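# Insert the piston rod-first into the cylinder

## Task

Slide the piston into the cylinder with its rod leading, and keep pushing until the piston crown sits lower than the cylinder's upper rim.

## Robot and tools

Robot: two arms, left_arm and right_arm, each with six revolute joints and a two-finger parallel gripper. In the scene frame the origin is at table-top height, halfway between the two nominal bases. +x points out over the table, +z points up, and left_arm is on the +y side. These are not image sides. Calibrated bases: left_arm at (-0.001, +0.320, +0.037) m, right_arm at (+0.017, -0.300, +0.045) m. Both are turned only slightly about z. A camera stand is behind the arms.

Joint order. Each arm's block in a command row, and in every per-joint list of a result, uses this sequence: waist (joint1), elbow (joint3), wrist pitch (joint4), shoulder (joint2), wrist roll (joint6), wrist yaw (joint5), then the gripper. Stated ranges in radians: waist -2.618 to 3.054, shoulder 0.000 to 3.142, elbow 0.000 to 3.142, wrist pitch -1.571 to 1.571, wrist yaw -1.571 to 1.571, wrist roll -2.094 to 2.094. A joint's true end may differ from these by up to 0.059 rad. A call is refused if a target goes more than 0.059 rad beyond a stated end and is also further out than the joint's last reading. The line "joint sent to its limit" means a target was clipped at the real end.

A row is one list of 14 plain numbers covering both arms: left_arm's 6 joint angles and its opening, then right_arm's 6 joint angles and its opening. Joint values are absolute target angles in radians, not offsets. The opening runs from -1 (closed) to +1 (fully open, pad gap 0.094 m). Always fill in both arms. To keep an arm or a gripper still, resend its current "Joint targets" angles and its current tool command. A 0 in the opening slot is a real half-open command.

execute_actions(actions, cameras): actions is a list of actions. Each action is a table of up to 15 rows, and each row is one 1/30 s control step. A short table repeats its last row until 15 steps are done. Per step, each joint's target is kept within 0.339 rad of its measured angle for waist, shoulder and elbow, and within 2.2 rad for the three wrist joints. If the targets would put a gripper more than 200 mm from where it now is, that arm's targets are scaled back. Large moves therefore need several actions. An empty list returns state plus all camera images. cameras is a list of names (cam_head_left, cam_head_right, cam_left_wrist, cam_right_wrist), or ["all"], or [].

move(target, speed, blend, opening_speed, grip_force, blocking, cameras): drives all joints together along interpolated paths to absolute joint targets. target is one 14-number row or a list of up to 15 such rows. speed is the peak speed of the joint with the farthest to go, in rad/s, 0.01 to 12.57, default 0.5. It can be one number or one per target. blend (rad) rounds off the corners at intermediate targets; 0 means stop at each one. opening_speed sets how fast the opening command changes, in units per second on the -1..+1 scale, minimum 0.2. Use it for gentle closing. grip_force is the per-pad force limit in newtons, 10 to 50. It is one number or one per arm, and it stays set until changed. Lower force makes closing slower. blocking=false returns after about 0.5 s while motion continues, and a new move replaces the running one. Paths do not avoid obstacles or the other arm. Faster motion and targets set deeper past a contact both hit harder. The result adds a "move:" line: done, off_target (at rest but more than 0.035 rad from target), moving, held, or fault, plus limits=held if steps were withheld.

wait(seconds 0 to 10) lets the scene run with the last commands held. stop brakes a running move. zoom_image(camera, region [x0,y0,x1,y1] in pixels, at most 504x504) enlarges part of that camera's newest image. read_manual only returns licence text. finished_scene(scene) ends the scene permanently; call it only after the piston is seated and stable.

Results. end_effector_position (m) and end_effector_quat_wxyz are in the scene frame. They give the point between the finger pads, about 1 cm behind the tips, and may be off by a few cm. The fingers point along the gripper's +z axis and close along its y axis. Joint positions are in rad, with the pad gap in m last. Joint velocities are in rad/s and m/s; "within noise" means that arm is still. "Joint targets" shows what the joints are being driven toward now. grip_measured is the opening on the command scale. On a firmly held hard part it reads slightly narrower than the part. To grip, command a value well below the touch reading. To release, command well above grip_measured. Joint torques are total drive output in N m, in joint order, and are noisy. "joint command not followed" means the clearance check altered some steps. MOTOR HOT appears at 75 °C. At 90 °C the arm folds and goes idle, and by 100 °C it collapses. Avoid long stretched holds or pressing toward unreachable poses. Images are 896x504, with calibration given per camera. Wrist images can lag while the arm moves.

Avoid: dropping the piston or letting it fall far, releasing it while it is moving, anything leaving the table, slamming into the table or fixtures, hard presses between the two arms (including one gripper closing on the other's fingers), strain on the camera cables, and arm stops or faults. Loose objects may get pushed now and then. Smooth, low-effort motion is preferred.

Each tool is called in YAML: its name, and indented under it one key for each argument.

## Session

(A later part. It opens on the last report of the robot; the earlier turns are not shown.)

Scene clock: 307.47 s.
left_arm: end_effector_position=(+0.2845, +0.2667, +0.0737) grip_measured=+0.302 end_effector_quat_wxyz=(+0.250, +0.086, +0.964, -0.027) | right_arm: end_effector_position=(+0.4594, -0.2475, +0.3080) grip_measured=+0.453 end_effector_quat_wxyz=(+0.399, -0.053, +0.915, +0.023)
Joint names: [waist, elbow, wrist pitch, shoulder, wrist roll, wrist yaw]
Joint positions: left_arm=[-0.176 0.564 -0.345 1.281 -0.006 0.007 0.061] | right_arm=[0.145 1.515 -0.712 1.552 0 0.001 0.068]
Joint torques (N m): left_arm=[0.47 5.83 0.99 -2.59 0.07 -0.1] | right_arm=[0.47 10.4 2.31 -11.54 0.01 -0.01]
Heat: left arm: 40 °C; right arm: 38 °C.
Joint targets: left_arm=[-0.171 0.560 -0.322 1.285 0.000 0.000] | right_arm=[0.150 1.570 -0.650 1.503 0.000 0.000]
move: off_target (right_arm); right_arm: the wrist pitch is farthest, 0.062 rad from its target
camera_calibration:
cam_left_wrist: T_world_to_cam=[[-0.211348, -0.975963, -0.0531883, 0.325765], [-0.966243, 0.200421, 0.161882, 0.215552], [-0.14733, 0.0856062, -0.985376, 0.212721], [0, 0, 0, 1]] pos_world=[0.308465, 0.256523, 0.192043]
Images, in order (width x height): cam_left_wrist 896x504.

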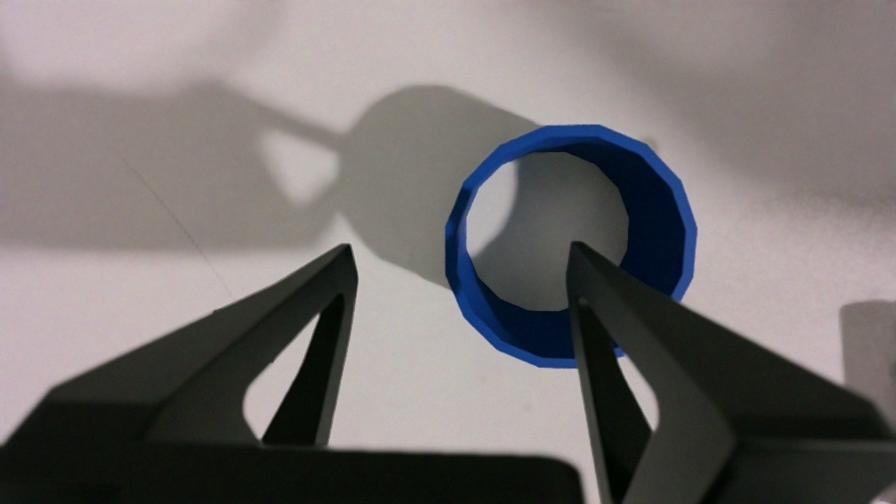

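move:
  target: [-0.1725, 0.438, -0.055, 1.42, 0.0, 0.0, 0.3, 0.15, 1.57, -0.65, 1.503, 0.0, 0.0, 0.34]
  speed: 0.2
  cameras: ["cam_left_wrist", "cam_head_left"]

Scene clock: 311.60 s.
left_arm: end_effector_position=(+0.2873, +0.2661, +0.0330) grip_measured=+0.302 end_effector_quat_wxyz=(+0.261, +0.086, +0.961, -0.028) | right_arm: end_effector_position=(+0.4594, -0.2475, +0.3080) grip_measured=+0.453 end_effector_quat_wxyz=(+0.399, -0.053, +0.915, +0.023)
Joint names: [waist, elbow, wrist pitch, shoulder, wrist roll, wrist yaw]
Joint positions: left_arm=[-0.176 0.447 -0.078 1.41 -0.006 0.007 0.061] | right_arm=[0.145 1.515 -0.712 1.552 0 0.001 0.068]
Joint torques (N m): left_arm=[0.34 4.77 1.04 -2.56 0.07 -0.1] | right_arm=[0.47 10.33 2.32 -11.59 0 -0.03]
Heat: left arm: 40 °C; right arm: 38 °C.
Joint targets: left_arm=[-0.173 0.438 -0.055 1.420 0.000 0.000] | right_arm=[0.150 1.570 -0.650 1.503 0.000 0.000]
move: off_target (right_arm); right_arm: the wrist pitch is farthest, 0.062 rad from its target
camera_calibration:
cam_left_wrist: T_world_to_cam=[[-0.210136, -0.976188, -0.0538518, 0.323361], [-0.969487, 0.200948, 0.140408, 0.226412], [-0.126244, 0.0817135, -0.988628, 0.168206], [0, 0, 0, 1]] pos_world=[0.308688, 0.256419, 0.151917]
Images, in order (width x height): cam_head_left 896x504, cam_left_wrist 896x504.

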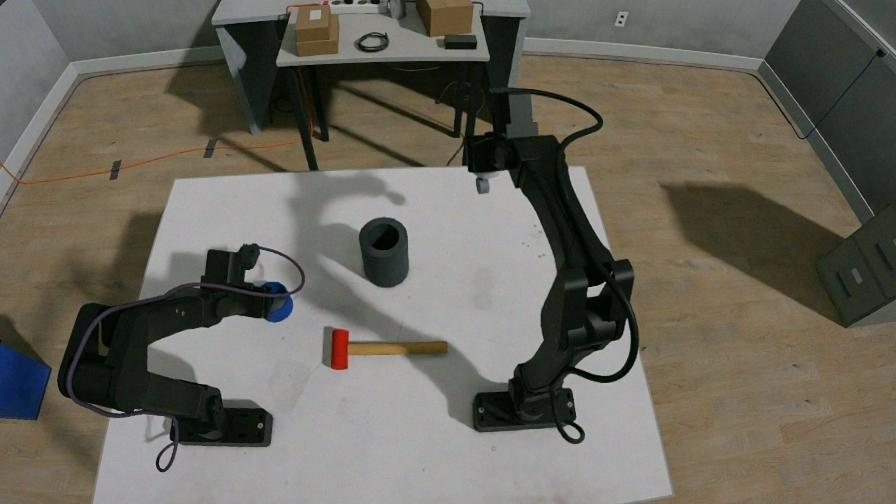

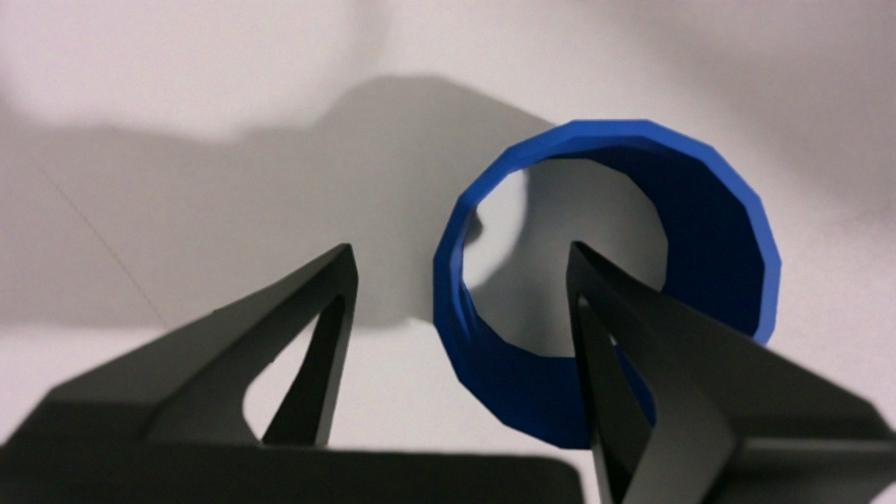

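move:
  target: [-0.1725, 0.438, -0.055, 1.42, 0.0, 0.0, -1.0, 0.15, 1.57, -0.65, 1.503, 0.0, 0.0, 0.34]
  speed: 0.2
  opening_speed: 0.6
  grip_force: [40, 50]
  cameras: ["cam_left_wrist"]

Scene clock: 315.27 s.
left_arm: end_effector_position=(+0.2887, +0.2662, +0.0338) grip_measured=-0.810 end_effector_quat_wxyz=(+0.264, +0.086, +0.960, -0.027) | right_arm: end_effector_position=(+0.4594, -0.2475, +0.3080) grip_measured=+0.453 end_effector_quat_wxyz=(+0.399, -0.053, +0.915, +0.023)
Joint names: [waist, elbow, wrist pitch, shoulder, wrist roll, wrist yaw]
Joint positions: left_arm=[-0.176 0.447 -0.071 1.41 -0.006 0.005 0.009] | right_arm=[0.145 1.515 -0.712 1.552 0 0.001 0.068]
Joint torques (N m): left_arm=[0.34 4.77 0.99 -2.58 0.07 -0.08] | right_arm=[0.49 10.37 2.32 -11.64 -0.01 -0.02]
Heat: left arm: 40 °C; right arm: 38 °C.
Joint targets: left_arm=[-0.173 0.438 -0.055 1.420 0.000 0.000] | right_arm=[0.150 1.570 -0.650 1.503 0.000 0.000]
grip_force (N): 40, 50
move: off_target (right_arm); right_arm: the wrist pitch is farthest, 0.062 rad from its target
camera_calibration:
cam_left_wrist: T_world_to_cam=[[-0.209082, -0.976332, -0.055324, 0.323471], [-0.97054, 0.200249, 0.133988, 0.228362], [-0.119738, 0.0817086, -0.989437, 0.167277], [0, 0, 0, 1]] pos_world=[0.309296, 0.256418, 0.152808]
Images, in order (width x height): cam_left_wrist 896x504.

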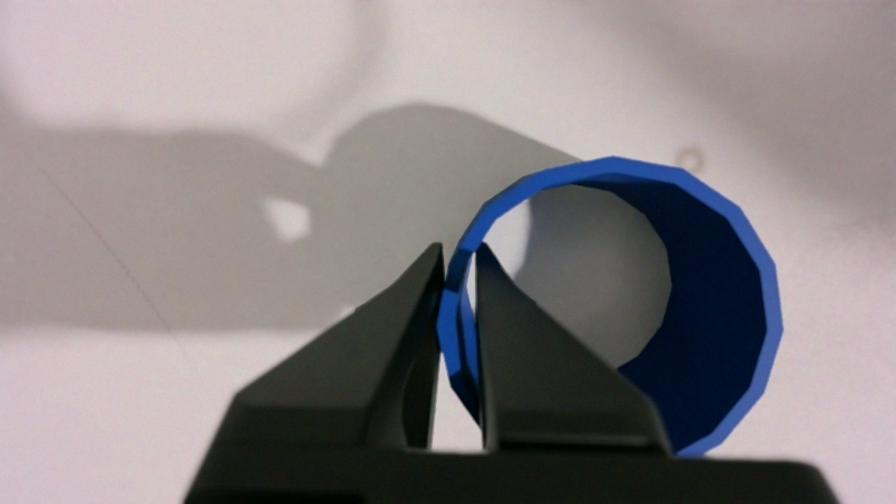

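move:
  target:
    - [-0.1725, 1.12, -0.965, 1.16, 0.0, 0.0, -1.0, 0.15, 1.57, -0.65, 1.503, 0.0, 0.0, 0.34]
    - [-0.671, 2.096, -1.026, 2.096, 0.0, 0.0, -1.0, 0.15, 1.57, -0.65, 1.503, 0.0, 0.0, 0.34]
  speed: [0.4, 0.4]
  blend: [0.08, 0]
  cameras: ["cam_left_wrist", "cam_head_left", "cam_head_right"]

Scene clock: 325.03 s.
left_arm: end_effector_position=(+0.4027, -0.0049, +0.2176) grip_measured=-0.821 end_effector_quat_wxyz=(+0.235, +0.320, +0.914, -0.084) | right_arm: end_effector_position=(+0.4594, -0.2475, +0.3080) grip_measured=+0.453 end_effector_quat_wxyz=(+0.399, -0.053, +0.915, +0.023)
Joint names: [waist, elbow, wrist pitch, shoulder, wrist roll, wrist yaw]
Joint positions: left_arm=[-0.672 2.054 -1.034 2.087 -0.005 0.002 0.008] | right_arm=[0.145 1.515 -0.712 1.552 0 0.001 0.068]
Joint torques (N m): left_arm=[0.12 9.7 0.84 -9.65 0.05 -0.05] | right_arm=[0.54 10.39 2.31 -11.58 -0.02 0]
Heat: left arm: 40 °C; right arm: 38 °C.
Joint targets: left_arm=[-0.671 2.096 -1.026 2.096 0.000 0.000] | right_arm=[0.150 1.570 -0.650 1.503 0.000 0.000]
grip_force (N): 40, 50
move: off_target (left_arm, right_arm); left_arm: the elbow is farthest, 0.042 rad from its target; right_arm: the wrist pitch is farthest, 0.062 rad from its target
camera_calibration:
cam_left_wrist: T_world_to_cam=[[-0.649087, -0.758482, -0.0582424, 0.271719], [-0.755476, 0.633756, 0.166161, 0.277241], [-0.0891186, 0.151854, -0.984377, 0.371793], [0, 0, 0, 1]] pos_world=[0.418952, -0.0260675, 0.335744]
Images, in order (width x height): cam_head_left 896x504, cam_head_right 896x504, cam_left_wrist 896x504.

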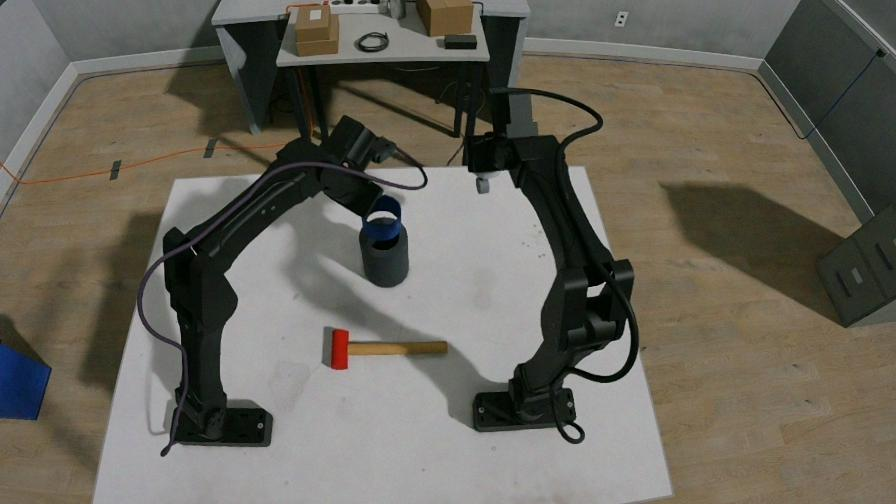

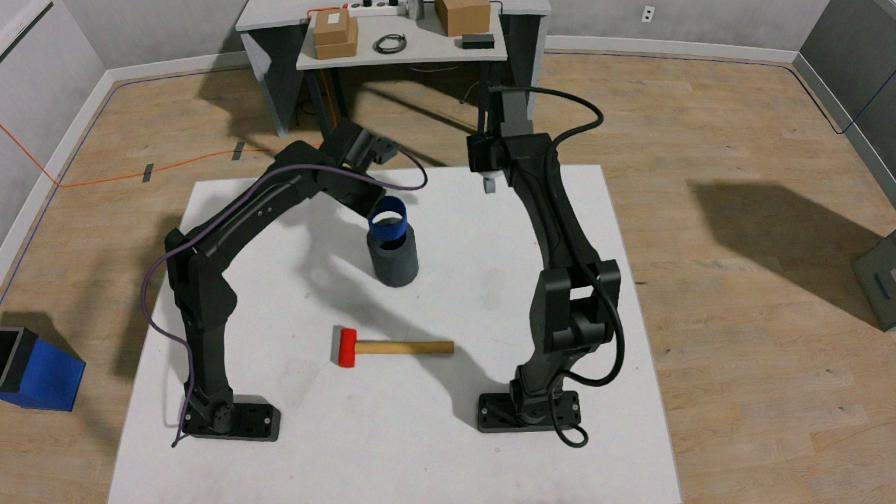

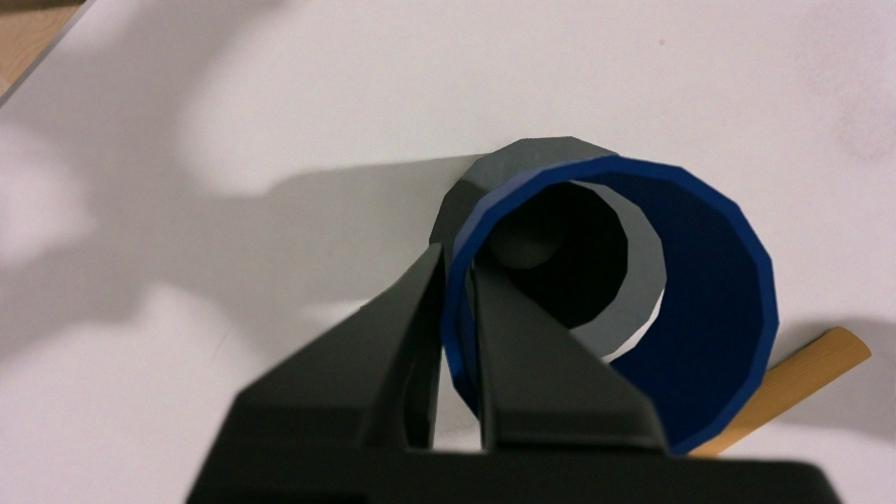

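zoom_image:
  camera: "cam_left_wrist"
  region: [420, 120, 800, 480]

zoom_image:
  camera: "cam_head_right"
  region: [340, 180, 440, 300]

zoom_image:
  camera: "cam_head_left"
  region: [335, 180, 435, 300]

Scaled by 1.326 from the camera's 896x504 image, which has a finer 1280x720 frame.

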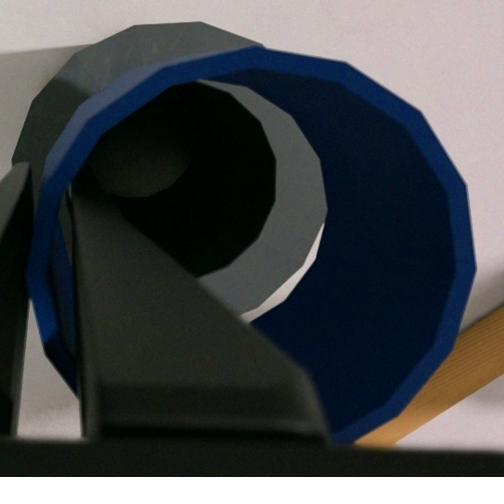

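Scaled by 4.200 from the camera's 896x504 image, which has a finer 1280x720 frame.

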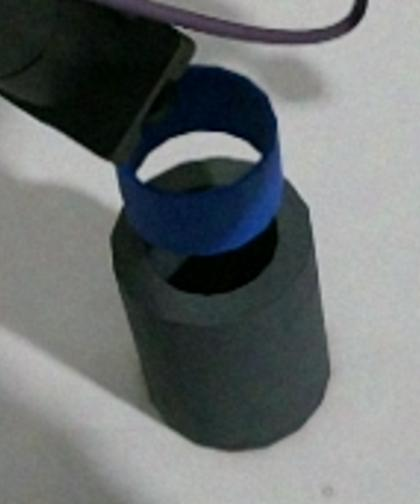

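Scaled by 4.200 from the camera's 896x504 image, which has a finer 1280x720 frame.

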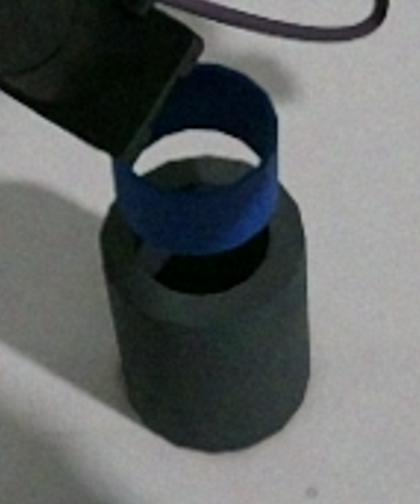

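zoom_image:
  camera: "cam_left_wrist"
  region: [425, 130, 685, 370]

Scaled by 1.938 from the camera's 896x504 image, which has a finer 1280x720 frame.

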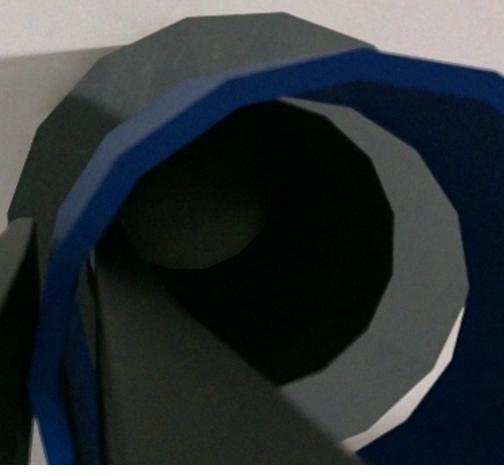

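move:
  target: [-0.681, 1.847, -0.84, 2.047, 0.0, 0.0, -1.0, 0.15, 1.57, -0.65, 1.503, 0.0, 0.0, 0.34]
  speed: 0.2
  cameras: ["cam_left_wrist", "cam_head_left", "cam_head_right"]

zoom_image:
  camera: "cam_left_wrist"
  region: [425, 110, 685, 370]

zoom_image:
  camera: "cam_head_right"
  region: [340, 180, 440, 300]

Scene clock: 331.87 s.
left_arm: end_effector_position=(+0.4041, -0.0084, +0.1718) grip_measured=-0.824 end_effector_quat_wxyz=(+0.233, +0.322, +0.914, -0.084) | right_arm: end_effector_position=(+0.4594, -0.2475, +0.3080) grip_measured=+0.453 end_effector_quat_wxyz=(+0.399, -0.053, +0.915, +0.023)
Joint names: [waist, elbow, wrist pitch, shoulder, wrist roll, wrist yaw]
Joint positions: left_arm=[-0.676 1.864 -0.853 2.081 -0.005 0.002 0.008] | right_arm=[0.145 1.515 -0.712 1.552 0 0.001 0.068]
Joint torques (N m): left_arm=[-0.5 5.34 0.9 -12.89 0.05 -0.04] | right_arm=[0.58 10.37 2.31 -11.58 -0.03 -0.04]
Heat: left arm: 40 °C; right arm: 38 °C.
Joint targets: left_arm=[-0.681 1.847 -0.840 2.047 0.000 0.000] | right_arm=[0.150 1.570 -0.650 1.503 0.000 0.000]
grip_force (N): 40, 50
move: off_target (right_arm); right_arm: the wrist pitch is farthest, 0.062 rad from its target
camera_calibration:
cam_left_wrist: T_world_to_cam=[[-0.651811, -0.756151, -0.0581302, 0.268535], [-0.752875, 0.635955, 0.16953, 0.286468], [-0.091222, 0.154266, -0.983809, 0.328217], [0, 0, 0, 1]] pos_world=[0.420649, -0.0297604, 0.289948]
Images, in order (width x height): cam_head_left 896x504, cam_head_right 896x504, cam_left_wrist 896x504.

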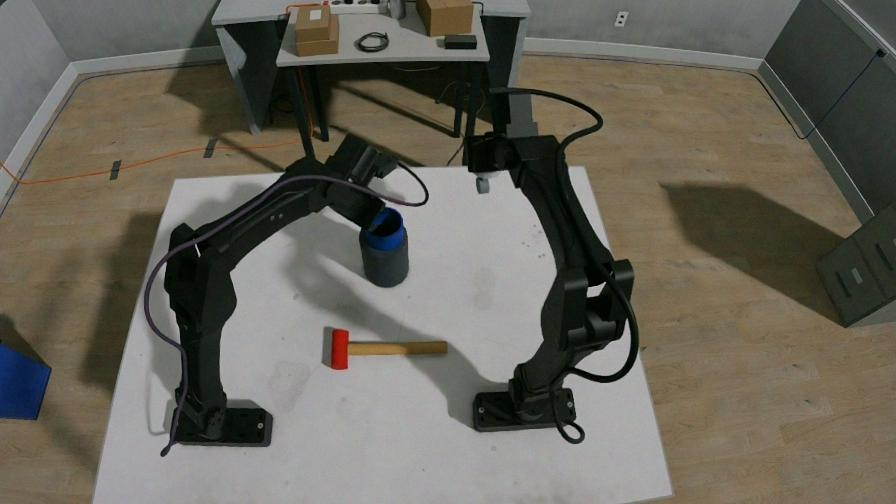

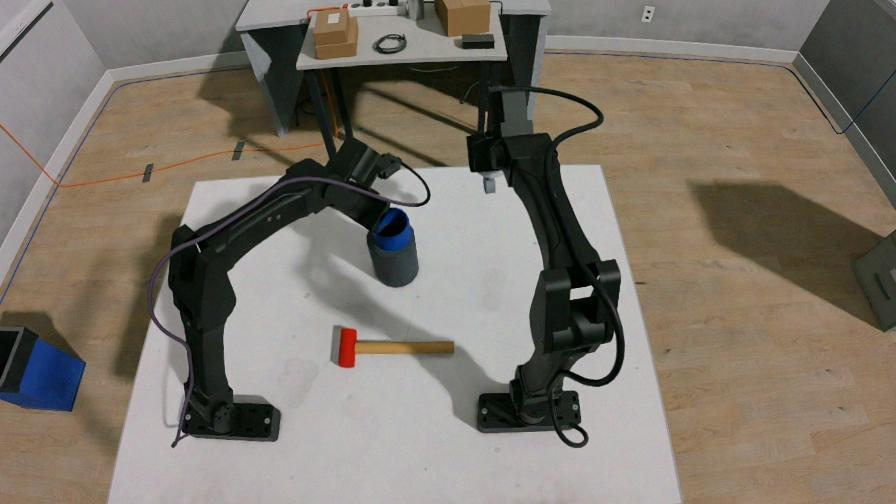

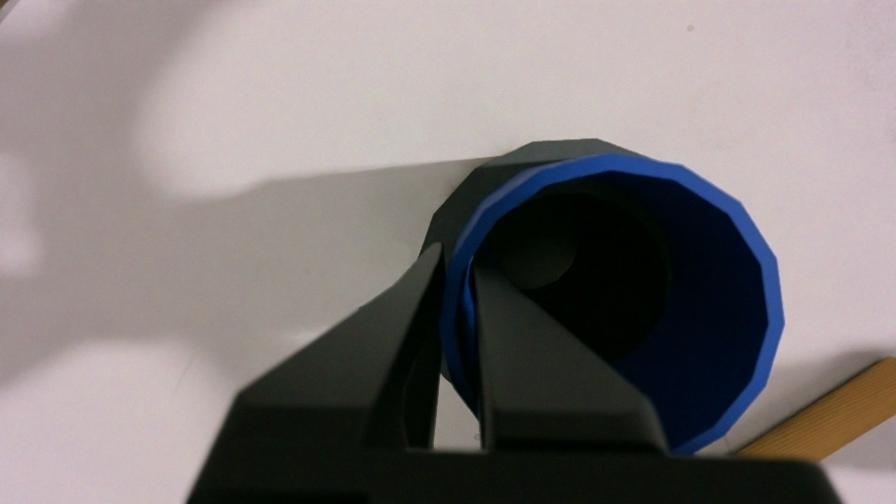

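Scaled by 1.938 from the camera's 896x504 image, which has a finer 1280x720 frame.

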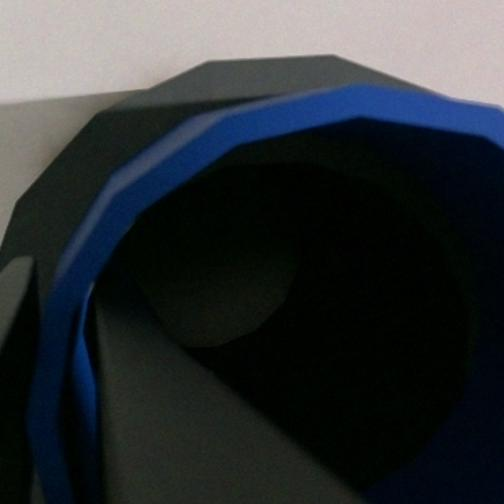

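Scaled by 4.200 from the camera's 896x504 image, which has a finer 1280x720 frame.

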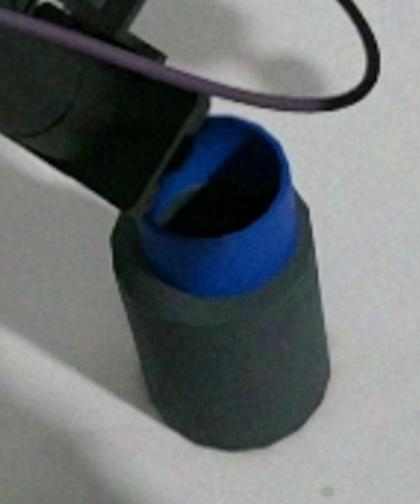

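move:
  target: [-0.684, 1.8047, -0.818, 2.027, 0.0, 0.0, -1.0, 0.15, 1.57, -0.65, 1.503, 0.0, 0.0, 0.34]
  speed: 0.1
  cameras: ["cam_left_wrist", "cam_head_left", "cam_head_right"]

zoom_image:
  camera: "cam_left_wrist"
  region: [425, 110, 685, 370]

zoom_image:
  camera: "cam_head_right"
  region: [350, 190, 430, 290]

zoom_image:
  camera: "cam_head_left"
  region: [345, 190, 425, 290]

Scene clock: 341.07 s.
left_arm: end_effector_position=(+0.4030, -0.0085, +0.1724) grip_measured=-0.824 end_effector_quat_wxyz=(+0.241, +0.322, +0.911, -0.087) | right_arm: end_effector_position=(+0.4594, -0.2475, +0.3080) grip_measured=+0.453 end_effector_quat_wxyz=(+0.399, -0.053, +0.915, +0.023)
Joint names: [waist, elbow, wrist pitch, shoulder, wrist roll, wrist yaw]
Joint positions: left_arm=[-0.677 1.826 -0.817 2.06 -0.005 0.002 0.008] | right_arm=[0.145 1.515 -0.712 1.552 0 0.001 0.068]
Joint torques (N m): left_arm=[-0.66 5.08 0.8 -12.7 0.05 -0.04] | right_arm=[0.49 10.43 2.3 -11.6 0.01 0]
Heat: left arm: 40 °C; right arm: 38 °C.
Joint targets: left_arm=[-0.684 1.805 -0.818 2.027 0.000 0.000] | right_arm=[0.150 1.570 -0.650 1.503 0.000 0.000]
grip_force (N): 40, 50
move: off_target (right_arm); right_arm: the wrist pitch is farthest, 0.062 rad from its target
camera_calibration:
cam_left_wrist: T_world_to_cam=[[-0.652136, -0.755828, -0.0586815, 0.267917], [-0.754189, 0.638967, 0.151394, 0.289284], [-0.0769324, 0.142987, -0.98673, 0.32329], [0, 0, 0, 1]] pos_world=[0.417765, -0.0285705, 0.290926]
Images, in order (width x height): cam_head_left 896x504, cam_head_right 896x504, cam_left_wrist 896x504.

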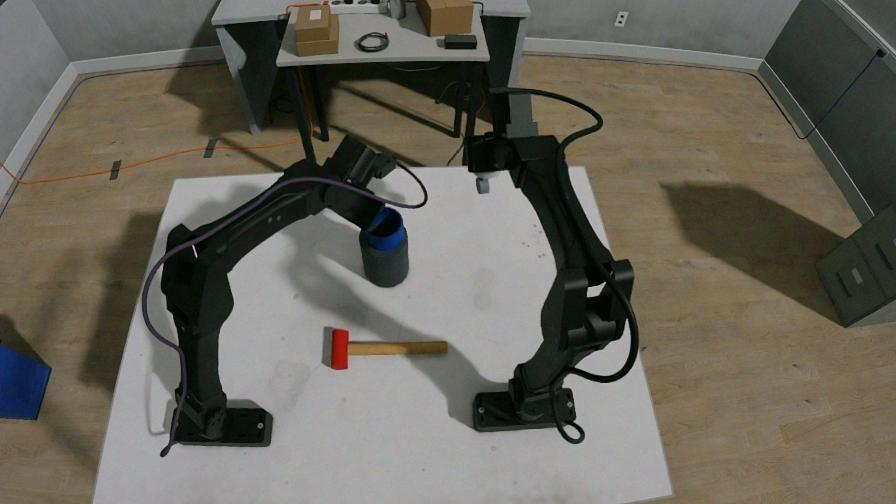

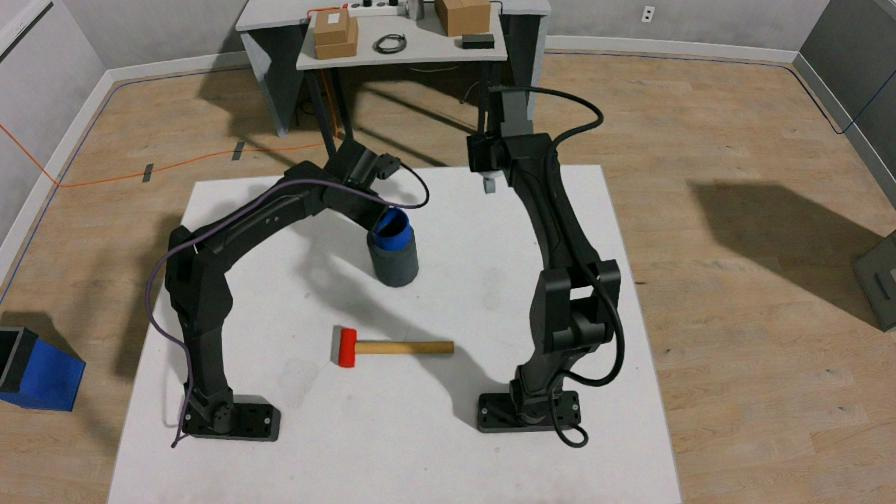

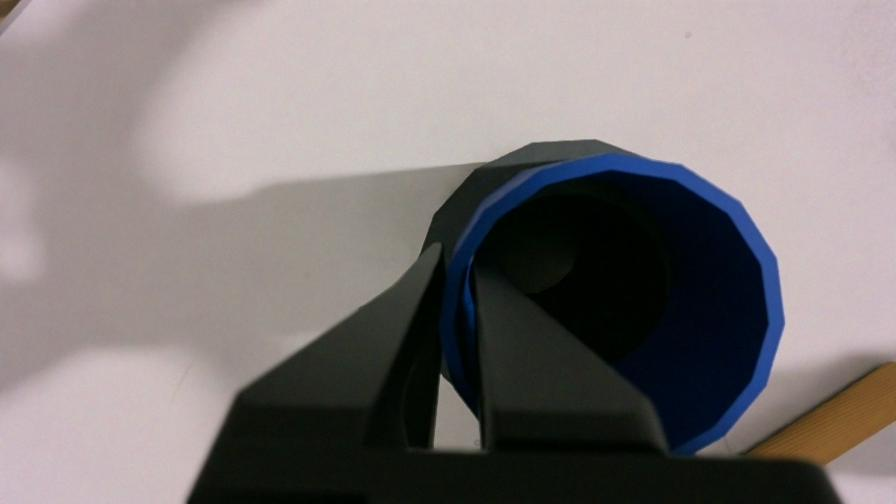

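Scaled by 1.938 from the camera's 896x504 image, which has a finer 1280x720 frame.

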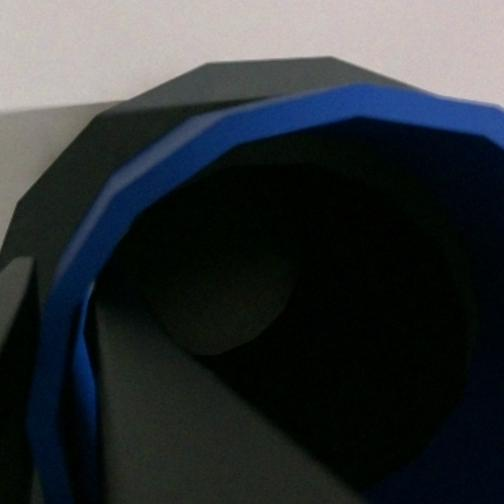

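Scaled by 5.040 from the camera's 896x504 image, which has a finer 1280x720 frame.

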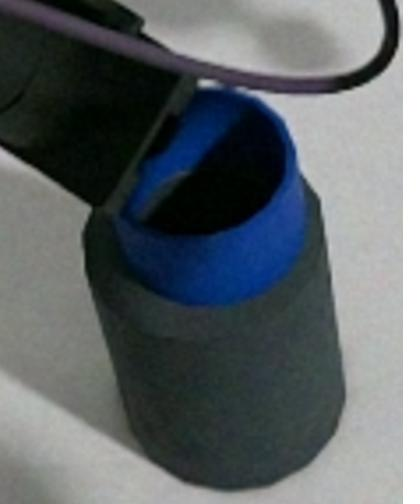

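Scaled by 5.040 from the camera's 896x504 image, which has a finer 1280x720 frame.

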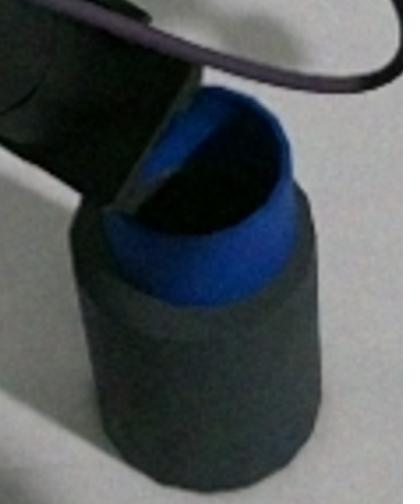

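move:
  target: [-0.684, 1.882, -0.867, 2.025, 0.0, 0.0, -1.0, 0.15, 1.57, -0.65, 1.503, 0.0, 0.0, 0.34]
  speed: 0.15
  cameras: ["cam_left_wrist"]

zoom_image:
  camera: "cam_left_wrist"
  region: [425, 110, 685, 370]

Scene clock: 344.30 s.
left_arm: end_effector_position=(+0.3990, -0.0052, +0.1740) grip_measured=-0.824 end_effector_quat_wxyz=(+0.231, +0.323, +0.914, -0.083) | right_arm: end_effector_position=(+0.4594, -0.2475, +0.3080) grip_measured=+0.453 end_effector_quat_wxyz=(+0.399, -0.053, +0.915, +0.023)
Joint names: [waist, elbow, wrist pitch, shoulder, wrist roll, wrist yaw]
Joint positions: left_arm=[-0.677 1.844 -0.859 2.06 -0.005 0.002 0.008] | right_arm=[0.145 1.515 -0.712 1.552 0 0.001 0.068]
Joint torques (N m): left_arm=[-0.65 9.54 0.68 -12.83 0.06 -0.04] | right_arm=[0.46 10.33 2.31 -11.64 -0.02 -0.03]
Heat: left arm: 40 °C; right arm: 38 °C.
Joint targets: left_arm=[-0.684 1.882 -0.867 2.025 0.000 0.000] | right_arm=[0.150 1.570 -0.650 1.503 0.000 0.000]
grip_force (N): 40, 50
move: off_target (left_arm, right_arm); left_arm: the elbow is farthest, 0.038 rad from its target; right_arm: the wrist pitch is farthest, 0.062 rad from its target
camera_calibration:
cam_left_wrist: T_world_to_cam=[[-0.653225, -0.754939, -0.0579939, 0.268219], [-0.751215, 0.636607, 0.174375, 0.278761], [-0.0947232, 0.157472, -0.98297, 0.33074], [0, 0, 0, 1]] pos_world=[0.415945, -0.0270548, 0.292054]
Images, in order (width x height): cam_left_wrist 896x504.

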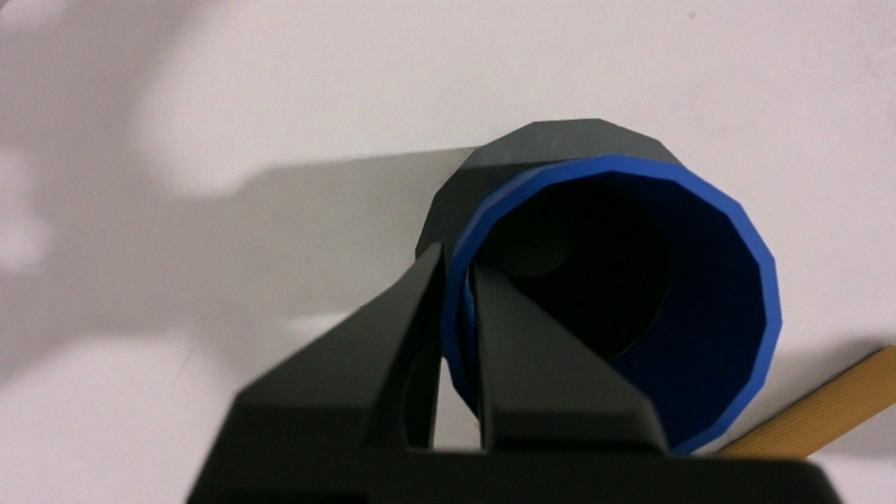

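Scaled by 1.938 from the camera's 896x504 image, which has a finer 1280x720 frame.

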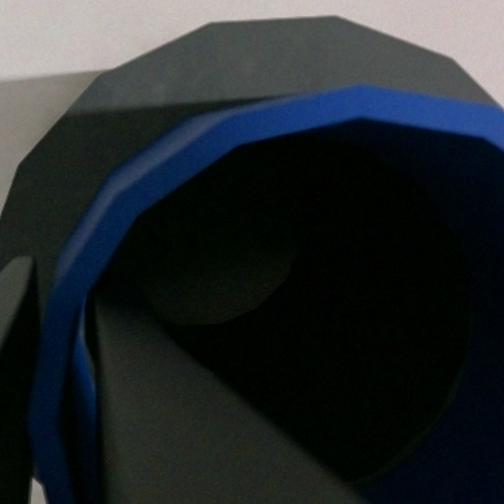

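move:
  target: [-0.690, 1.792, -0.810, 2.027, 0.0, 0.0, -1.0, 0.15, 1.57, -0.65, 1.503, 0.0, 0.0, 0.34]
  speed: 0.1
  cameras: ["cam_left_wrist", "cam_head_right", "cam_head_left"]

zoom_image:
  camera: "cam_left_wrist"
  region: [425, 110, 685, 370]

zoom_image:
  camera: "cam_head_right"
  region: [350, 190, 430, 290]

Scene clock: 348.40 s.
left_arm: end_effector_position=(+0.3993, -0.0070, +0.1716) grip_measured=-0.824 end_effector_quat_wxyz=(+0.237, +0.323, +0.912, -0.086) | right_arm: end_effector_position=(+0.4594, -0.2475, +0.3080) grip_measured=+0.453 end_effector_quat_wxyz=(+0.399, -0.053, +0.915, +0.023)
Joint names: [waist, elbow, wrist pitch, shoulder, wrist roll, wrist yaw]
Joint positions: left_arm=[-0.679 1.815 -0.824 2.052 -0.005 0.002 0.008] | right_arm=[0.145 1.515 -0.712 1.552 0 0.001 0.068]
Joint torques (N m): left_arm=[-0.98 4.93 0.92 -11.96 0.05 -0.04] | right_arm=[0.55 10.26 2.32 -11.64 0.01 -0.03]
Heat: left arm: 40 °C; right arm: 38 °C.
Joint targets: left_arm=[-0.690 1.792 -0.810 2.027 0.000 0.000] | right_arm=[0.150 1.570 -0.650 1.503 0.000 0.000]
grip_force (N): 40, 50
move: off_target (right_arm); right_arm: the wrist pitch is farthest, 0.062 rad from its target
camera_calibration:
cam_left_wrist: T_world_to_cam=[[-0.654276, -0.753994, -0.0584468, 0.267386], [-0.75165, 0.639831, 0.160122, 0.283074], [-0.0833349, 0.148696, -0.985365, 0.324484], [0, 0, 0, 1]] pos_world=[0.414758, -0.0277612, 0.290036]
Images, in order (width x height): cam_head_left 896x504, cam_head_right 896x504, cam_left_wrist 896x504.

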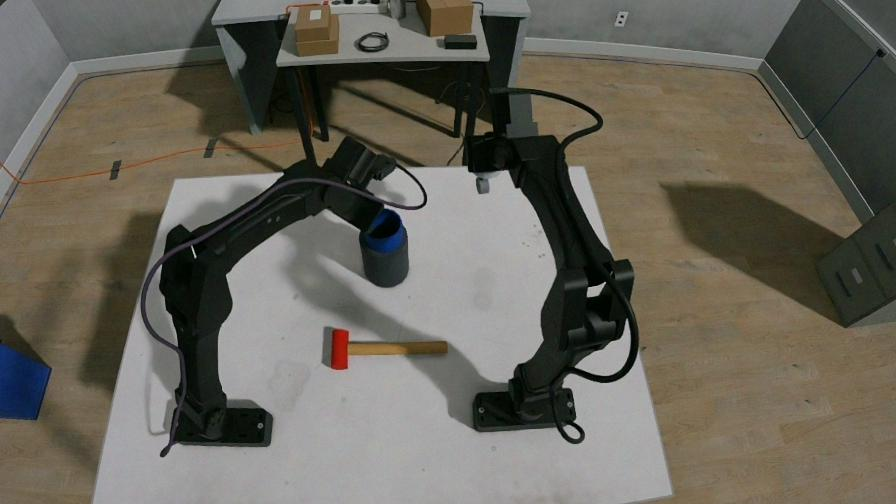

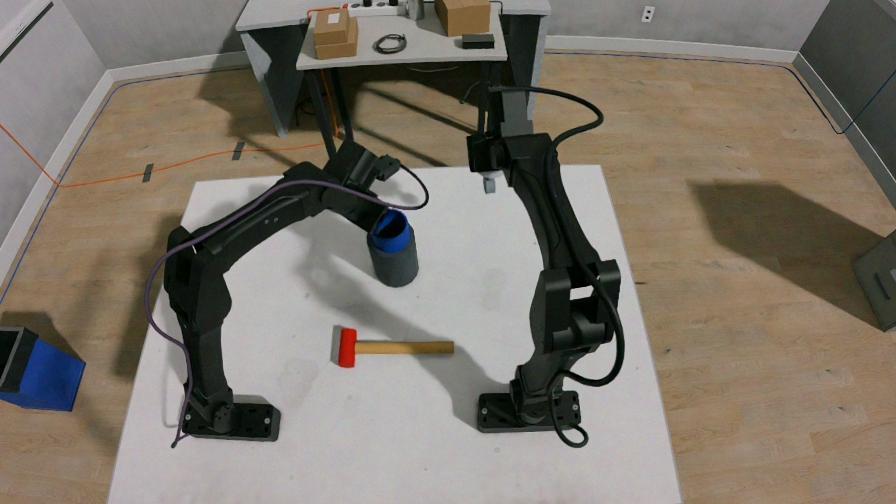

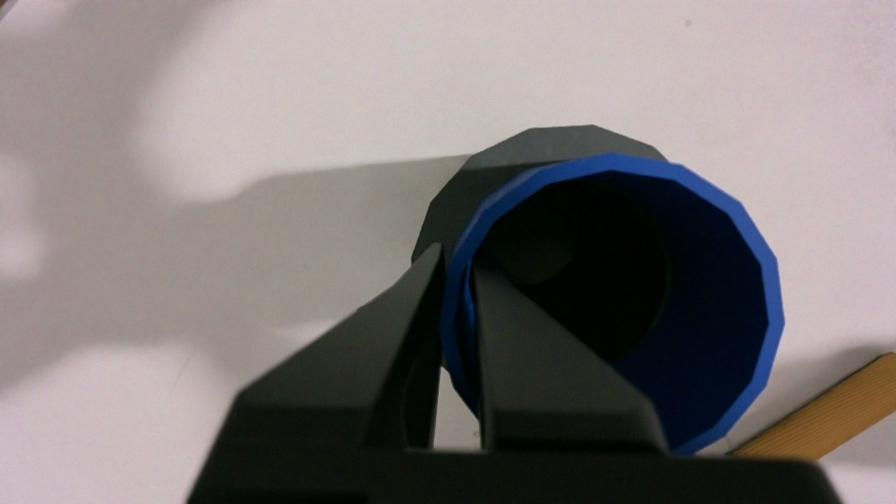

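Scaled by 1.938 from the camera's 896x504 image, which has a finer 1280x720 frame.

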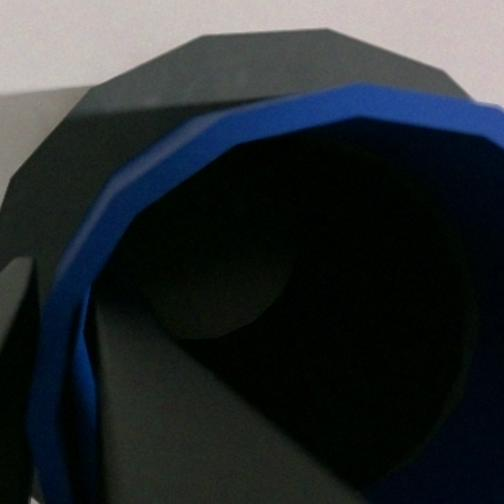

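Scaled by 5.040 from the camera's 896x504 image, which has a finer 1280x720 frame.

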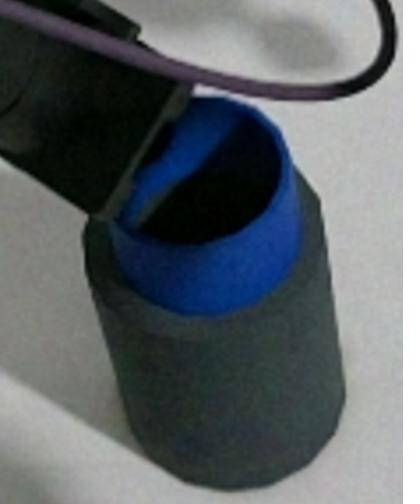

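move:
  target: [-0.690, 1.745, -0.762, 2.026, 0.0, 0.0, -1.0, 0.15, 1.57, -0.65, 1.503, 0.0, 0.0, 0.34]
  speed: 0.1
  cameras: ["cam_left_wrist", "cam_head_right"]

zoom_image:
  camera: "cam_left_wrist"
  region: [425, 110, 685, 370]

zoom_image:
  camera: "cam_head_right"
  region: [350, 190, 430, 290]

Scene clock: 352.63 s.
left_arm: end_effector_position=(+0.3988, -0.0066, +0.1716) grip_measured=-0.824 end_effector_quat_wxyz=(+0.246, +0.322, +0.910, -0.089) | right_arm: end_effector_position=(+0.4594, -0.2475, +0.3080) grip_measured=+0.453 end_effector_quat_wxyz=(+0.399, -0.053, +0.915, +0.023)
Joint names: [waist, elbow, wrist pitch, shoulder, wrist roll, wrist yaw]
Joint positions: left_arm=[-0.679 1.775 -0.784 2.031 -0.005 0.002 0.008] | right_arm=[0.145 1.515 -0.712 1.552 0 0.001 0.068]
Joint torques (N m): left_arm=[-0.99 4.51 1.03 -10.36 0.05 -0.04] | right_arm=[0.5 10.4 2.34 -11.62 0 -0.04]
Heat: left arm: 40 °C; right arm: 39 °C.
Joint targets: left_arm=[-0.690 1.745 -0.762 2.026 0.000 0.000] | right_arm=[0.150 1.570 -0.650 1.503 0.000 0.000]
grip_force (N): 40, 50
move: off_target (right_arm); right_arm: the wrist pitch is farthest, 0.062 rad from its target
camera_calibration:
cam_left_wrist: T_world_to_cam=[[-0.65333, -0.754767, -0.0590454, 0.267165], [-0.754001, 0.641678, 0.140472, 0.28689], [-0.0681356, 0.136295, -0.988322, 0.318659], [0, 0, 0, 1]] pos_world=[0.412574, -0.0258747, 0.290413]
Images, in order (width x height): cam_head_right 896x504, cam_left_wrist 896x504.

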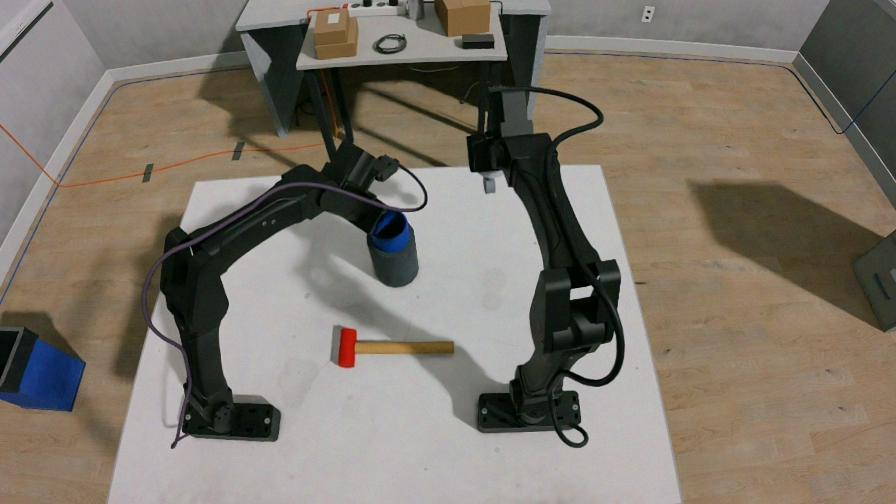

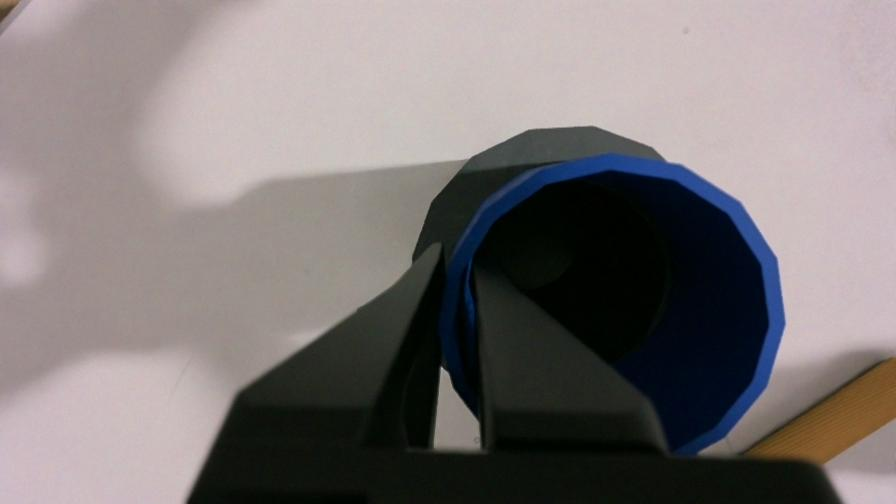

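Scaled by 1.938 from the camera's 896x504 image, which has a finer 1280x720 frame.

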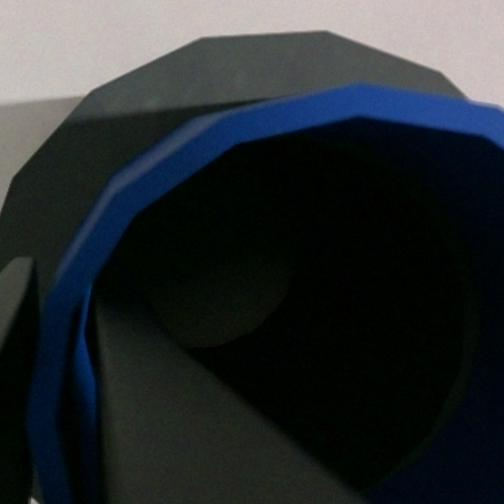

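Scaled by 5.040 from the camera's 896x504 image, which has a finer 1280x720 frame.

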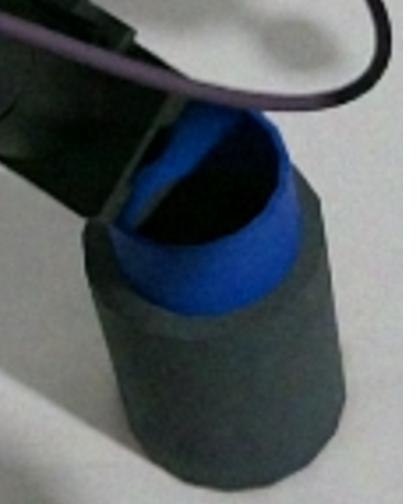

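move:
  target:
    - [-0.680, 1.795, -0.80, 2.015, 0.0, 0.0, -1.0, 0.15, 1.57, -0.65, 1.503, 0.0, 0.0, 0.34]
    - [-0.680, 1.795, -0.80, 2.015, 0.0, 0.0, 0.2, 0.15, 1.57, -0.65, 1.503, 0.0, 0.0, 0.34]
  speed: 0.1
  opening_speed: 0.7
  cameras: ["cam_left_wrist", "cam_head_right", "cam_head_left"]

Scene clock: 356.50 s.
left_arm: end_effector_position=(+0.3984, -0.0063, +0.1720) grip_measured=+0.198 end_effector_quat_wxyz=(+0.246, +0.322, +0.910, -0.089) | right_arm: end_effector_position=(+0.4594, -0.2475, +0.3080) grip_measured=+0.453 end_effector_quat_wxyz=(+0.399, -0.053, +0.915, +0.023)
Joint names: [waist, elbow, wrist pitch, shoulder, wrist roll, wrist yaw]
Joint positions: left_arm=[-0.679 1.777 -0.788 2.031 -0.005 0.002 0.056] | right_arm=[0.145 1.515 -0.712 1.552 0 0.001 0.068]
Joint torques (N m): left_arm=[-0.06 8.01 0.71 -11.12 0.05 -0.04] | right_arm=[0.47 10.4 2.32 -11.51 0.01 -0.05]
Heat: left arm: 40 °C; right arm: 39 °C.
Joint targets: left_arm=[-0.680 1.795 -0.800 2.015 0.000 0.000] | right_arm=[0.150 1.570 -0.650 1.503 0.000 0.000]
grip_force (N): 40, 50
move: off_target (right_arm); right_arm: the wrist pitch is farthest, 0.062 rad from its target
camera_calibration:
cam_left_wrist: T_world_to_cam=[[-0.653453, -0.754667, -0.0589664, 0.267239], [-0.753757, 0.641538, 0.142403, 0.285886], [-0.0696378, 0.1375, -0.988051, 0.319587], [0, 0, 0, 1]] pos_world=[0.412372, -0.0256734, 0.290815]
Images, in order (width x height): cam_head_left 896x504, cam_head_right 896x504, cam_left_wrist 896x504.

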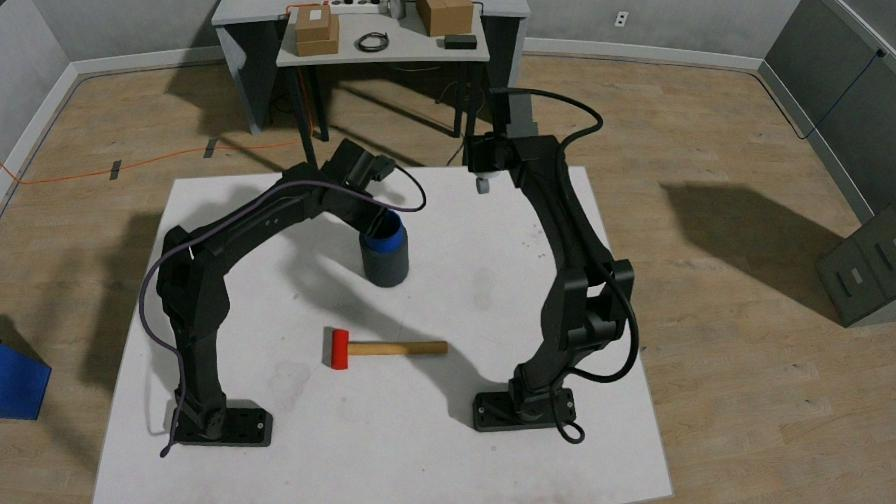

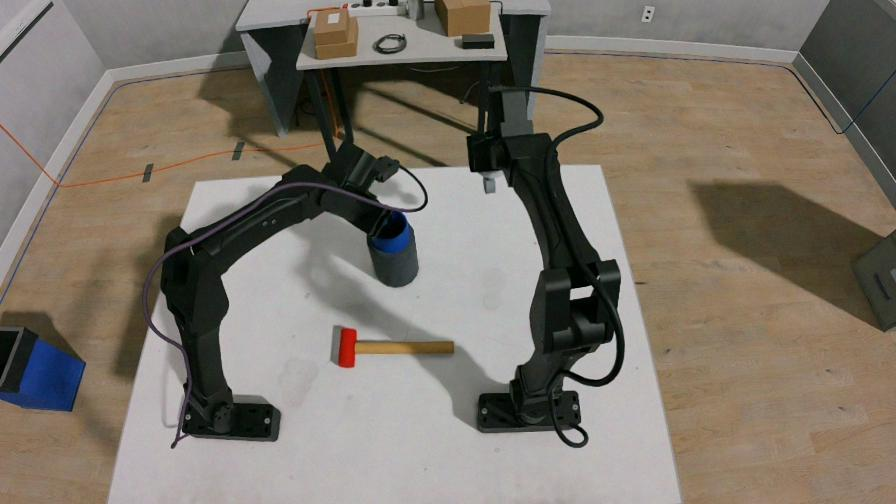

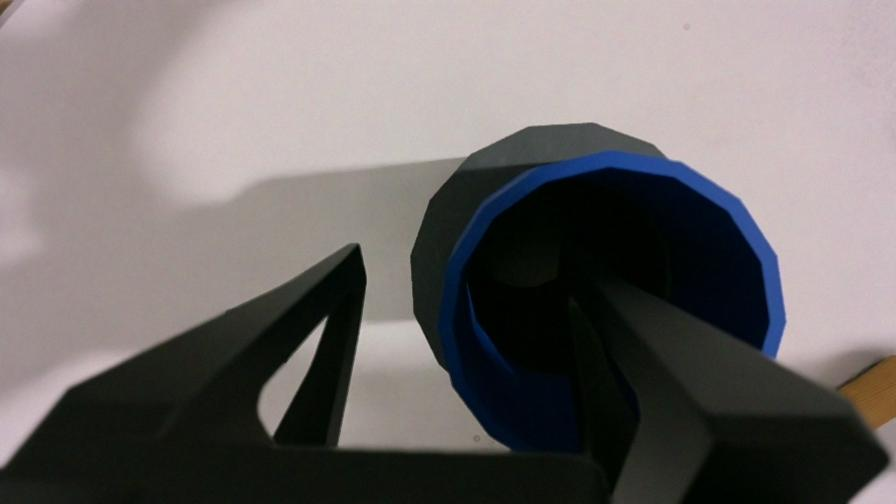

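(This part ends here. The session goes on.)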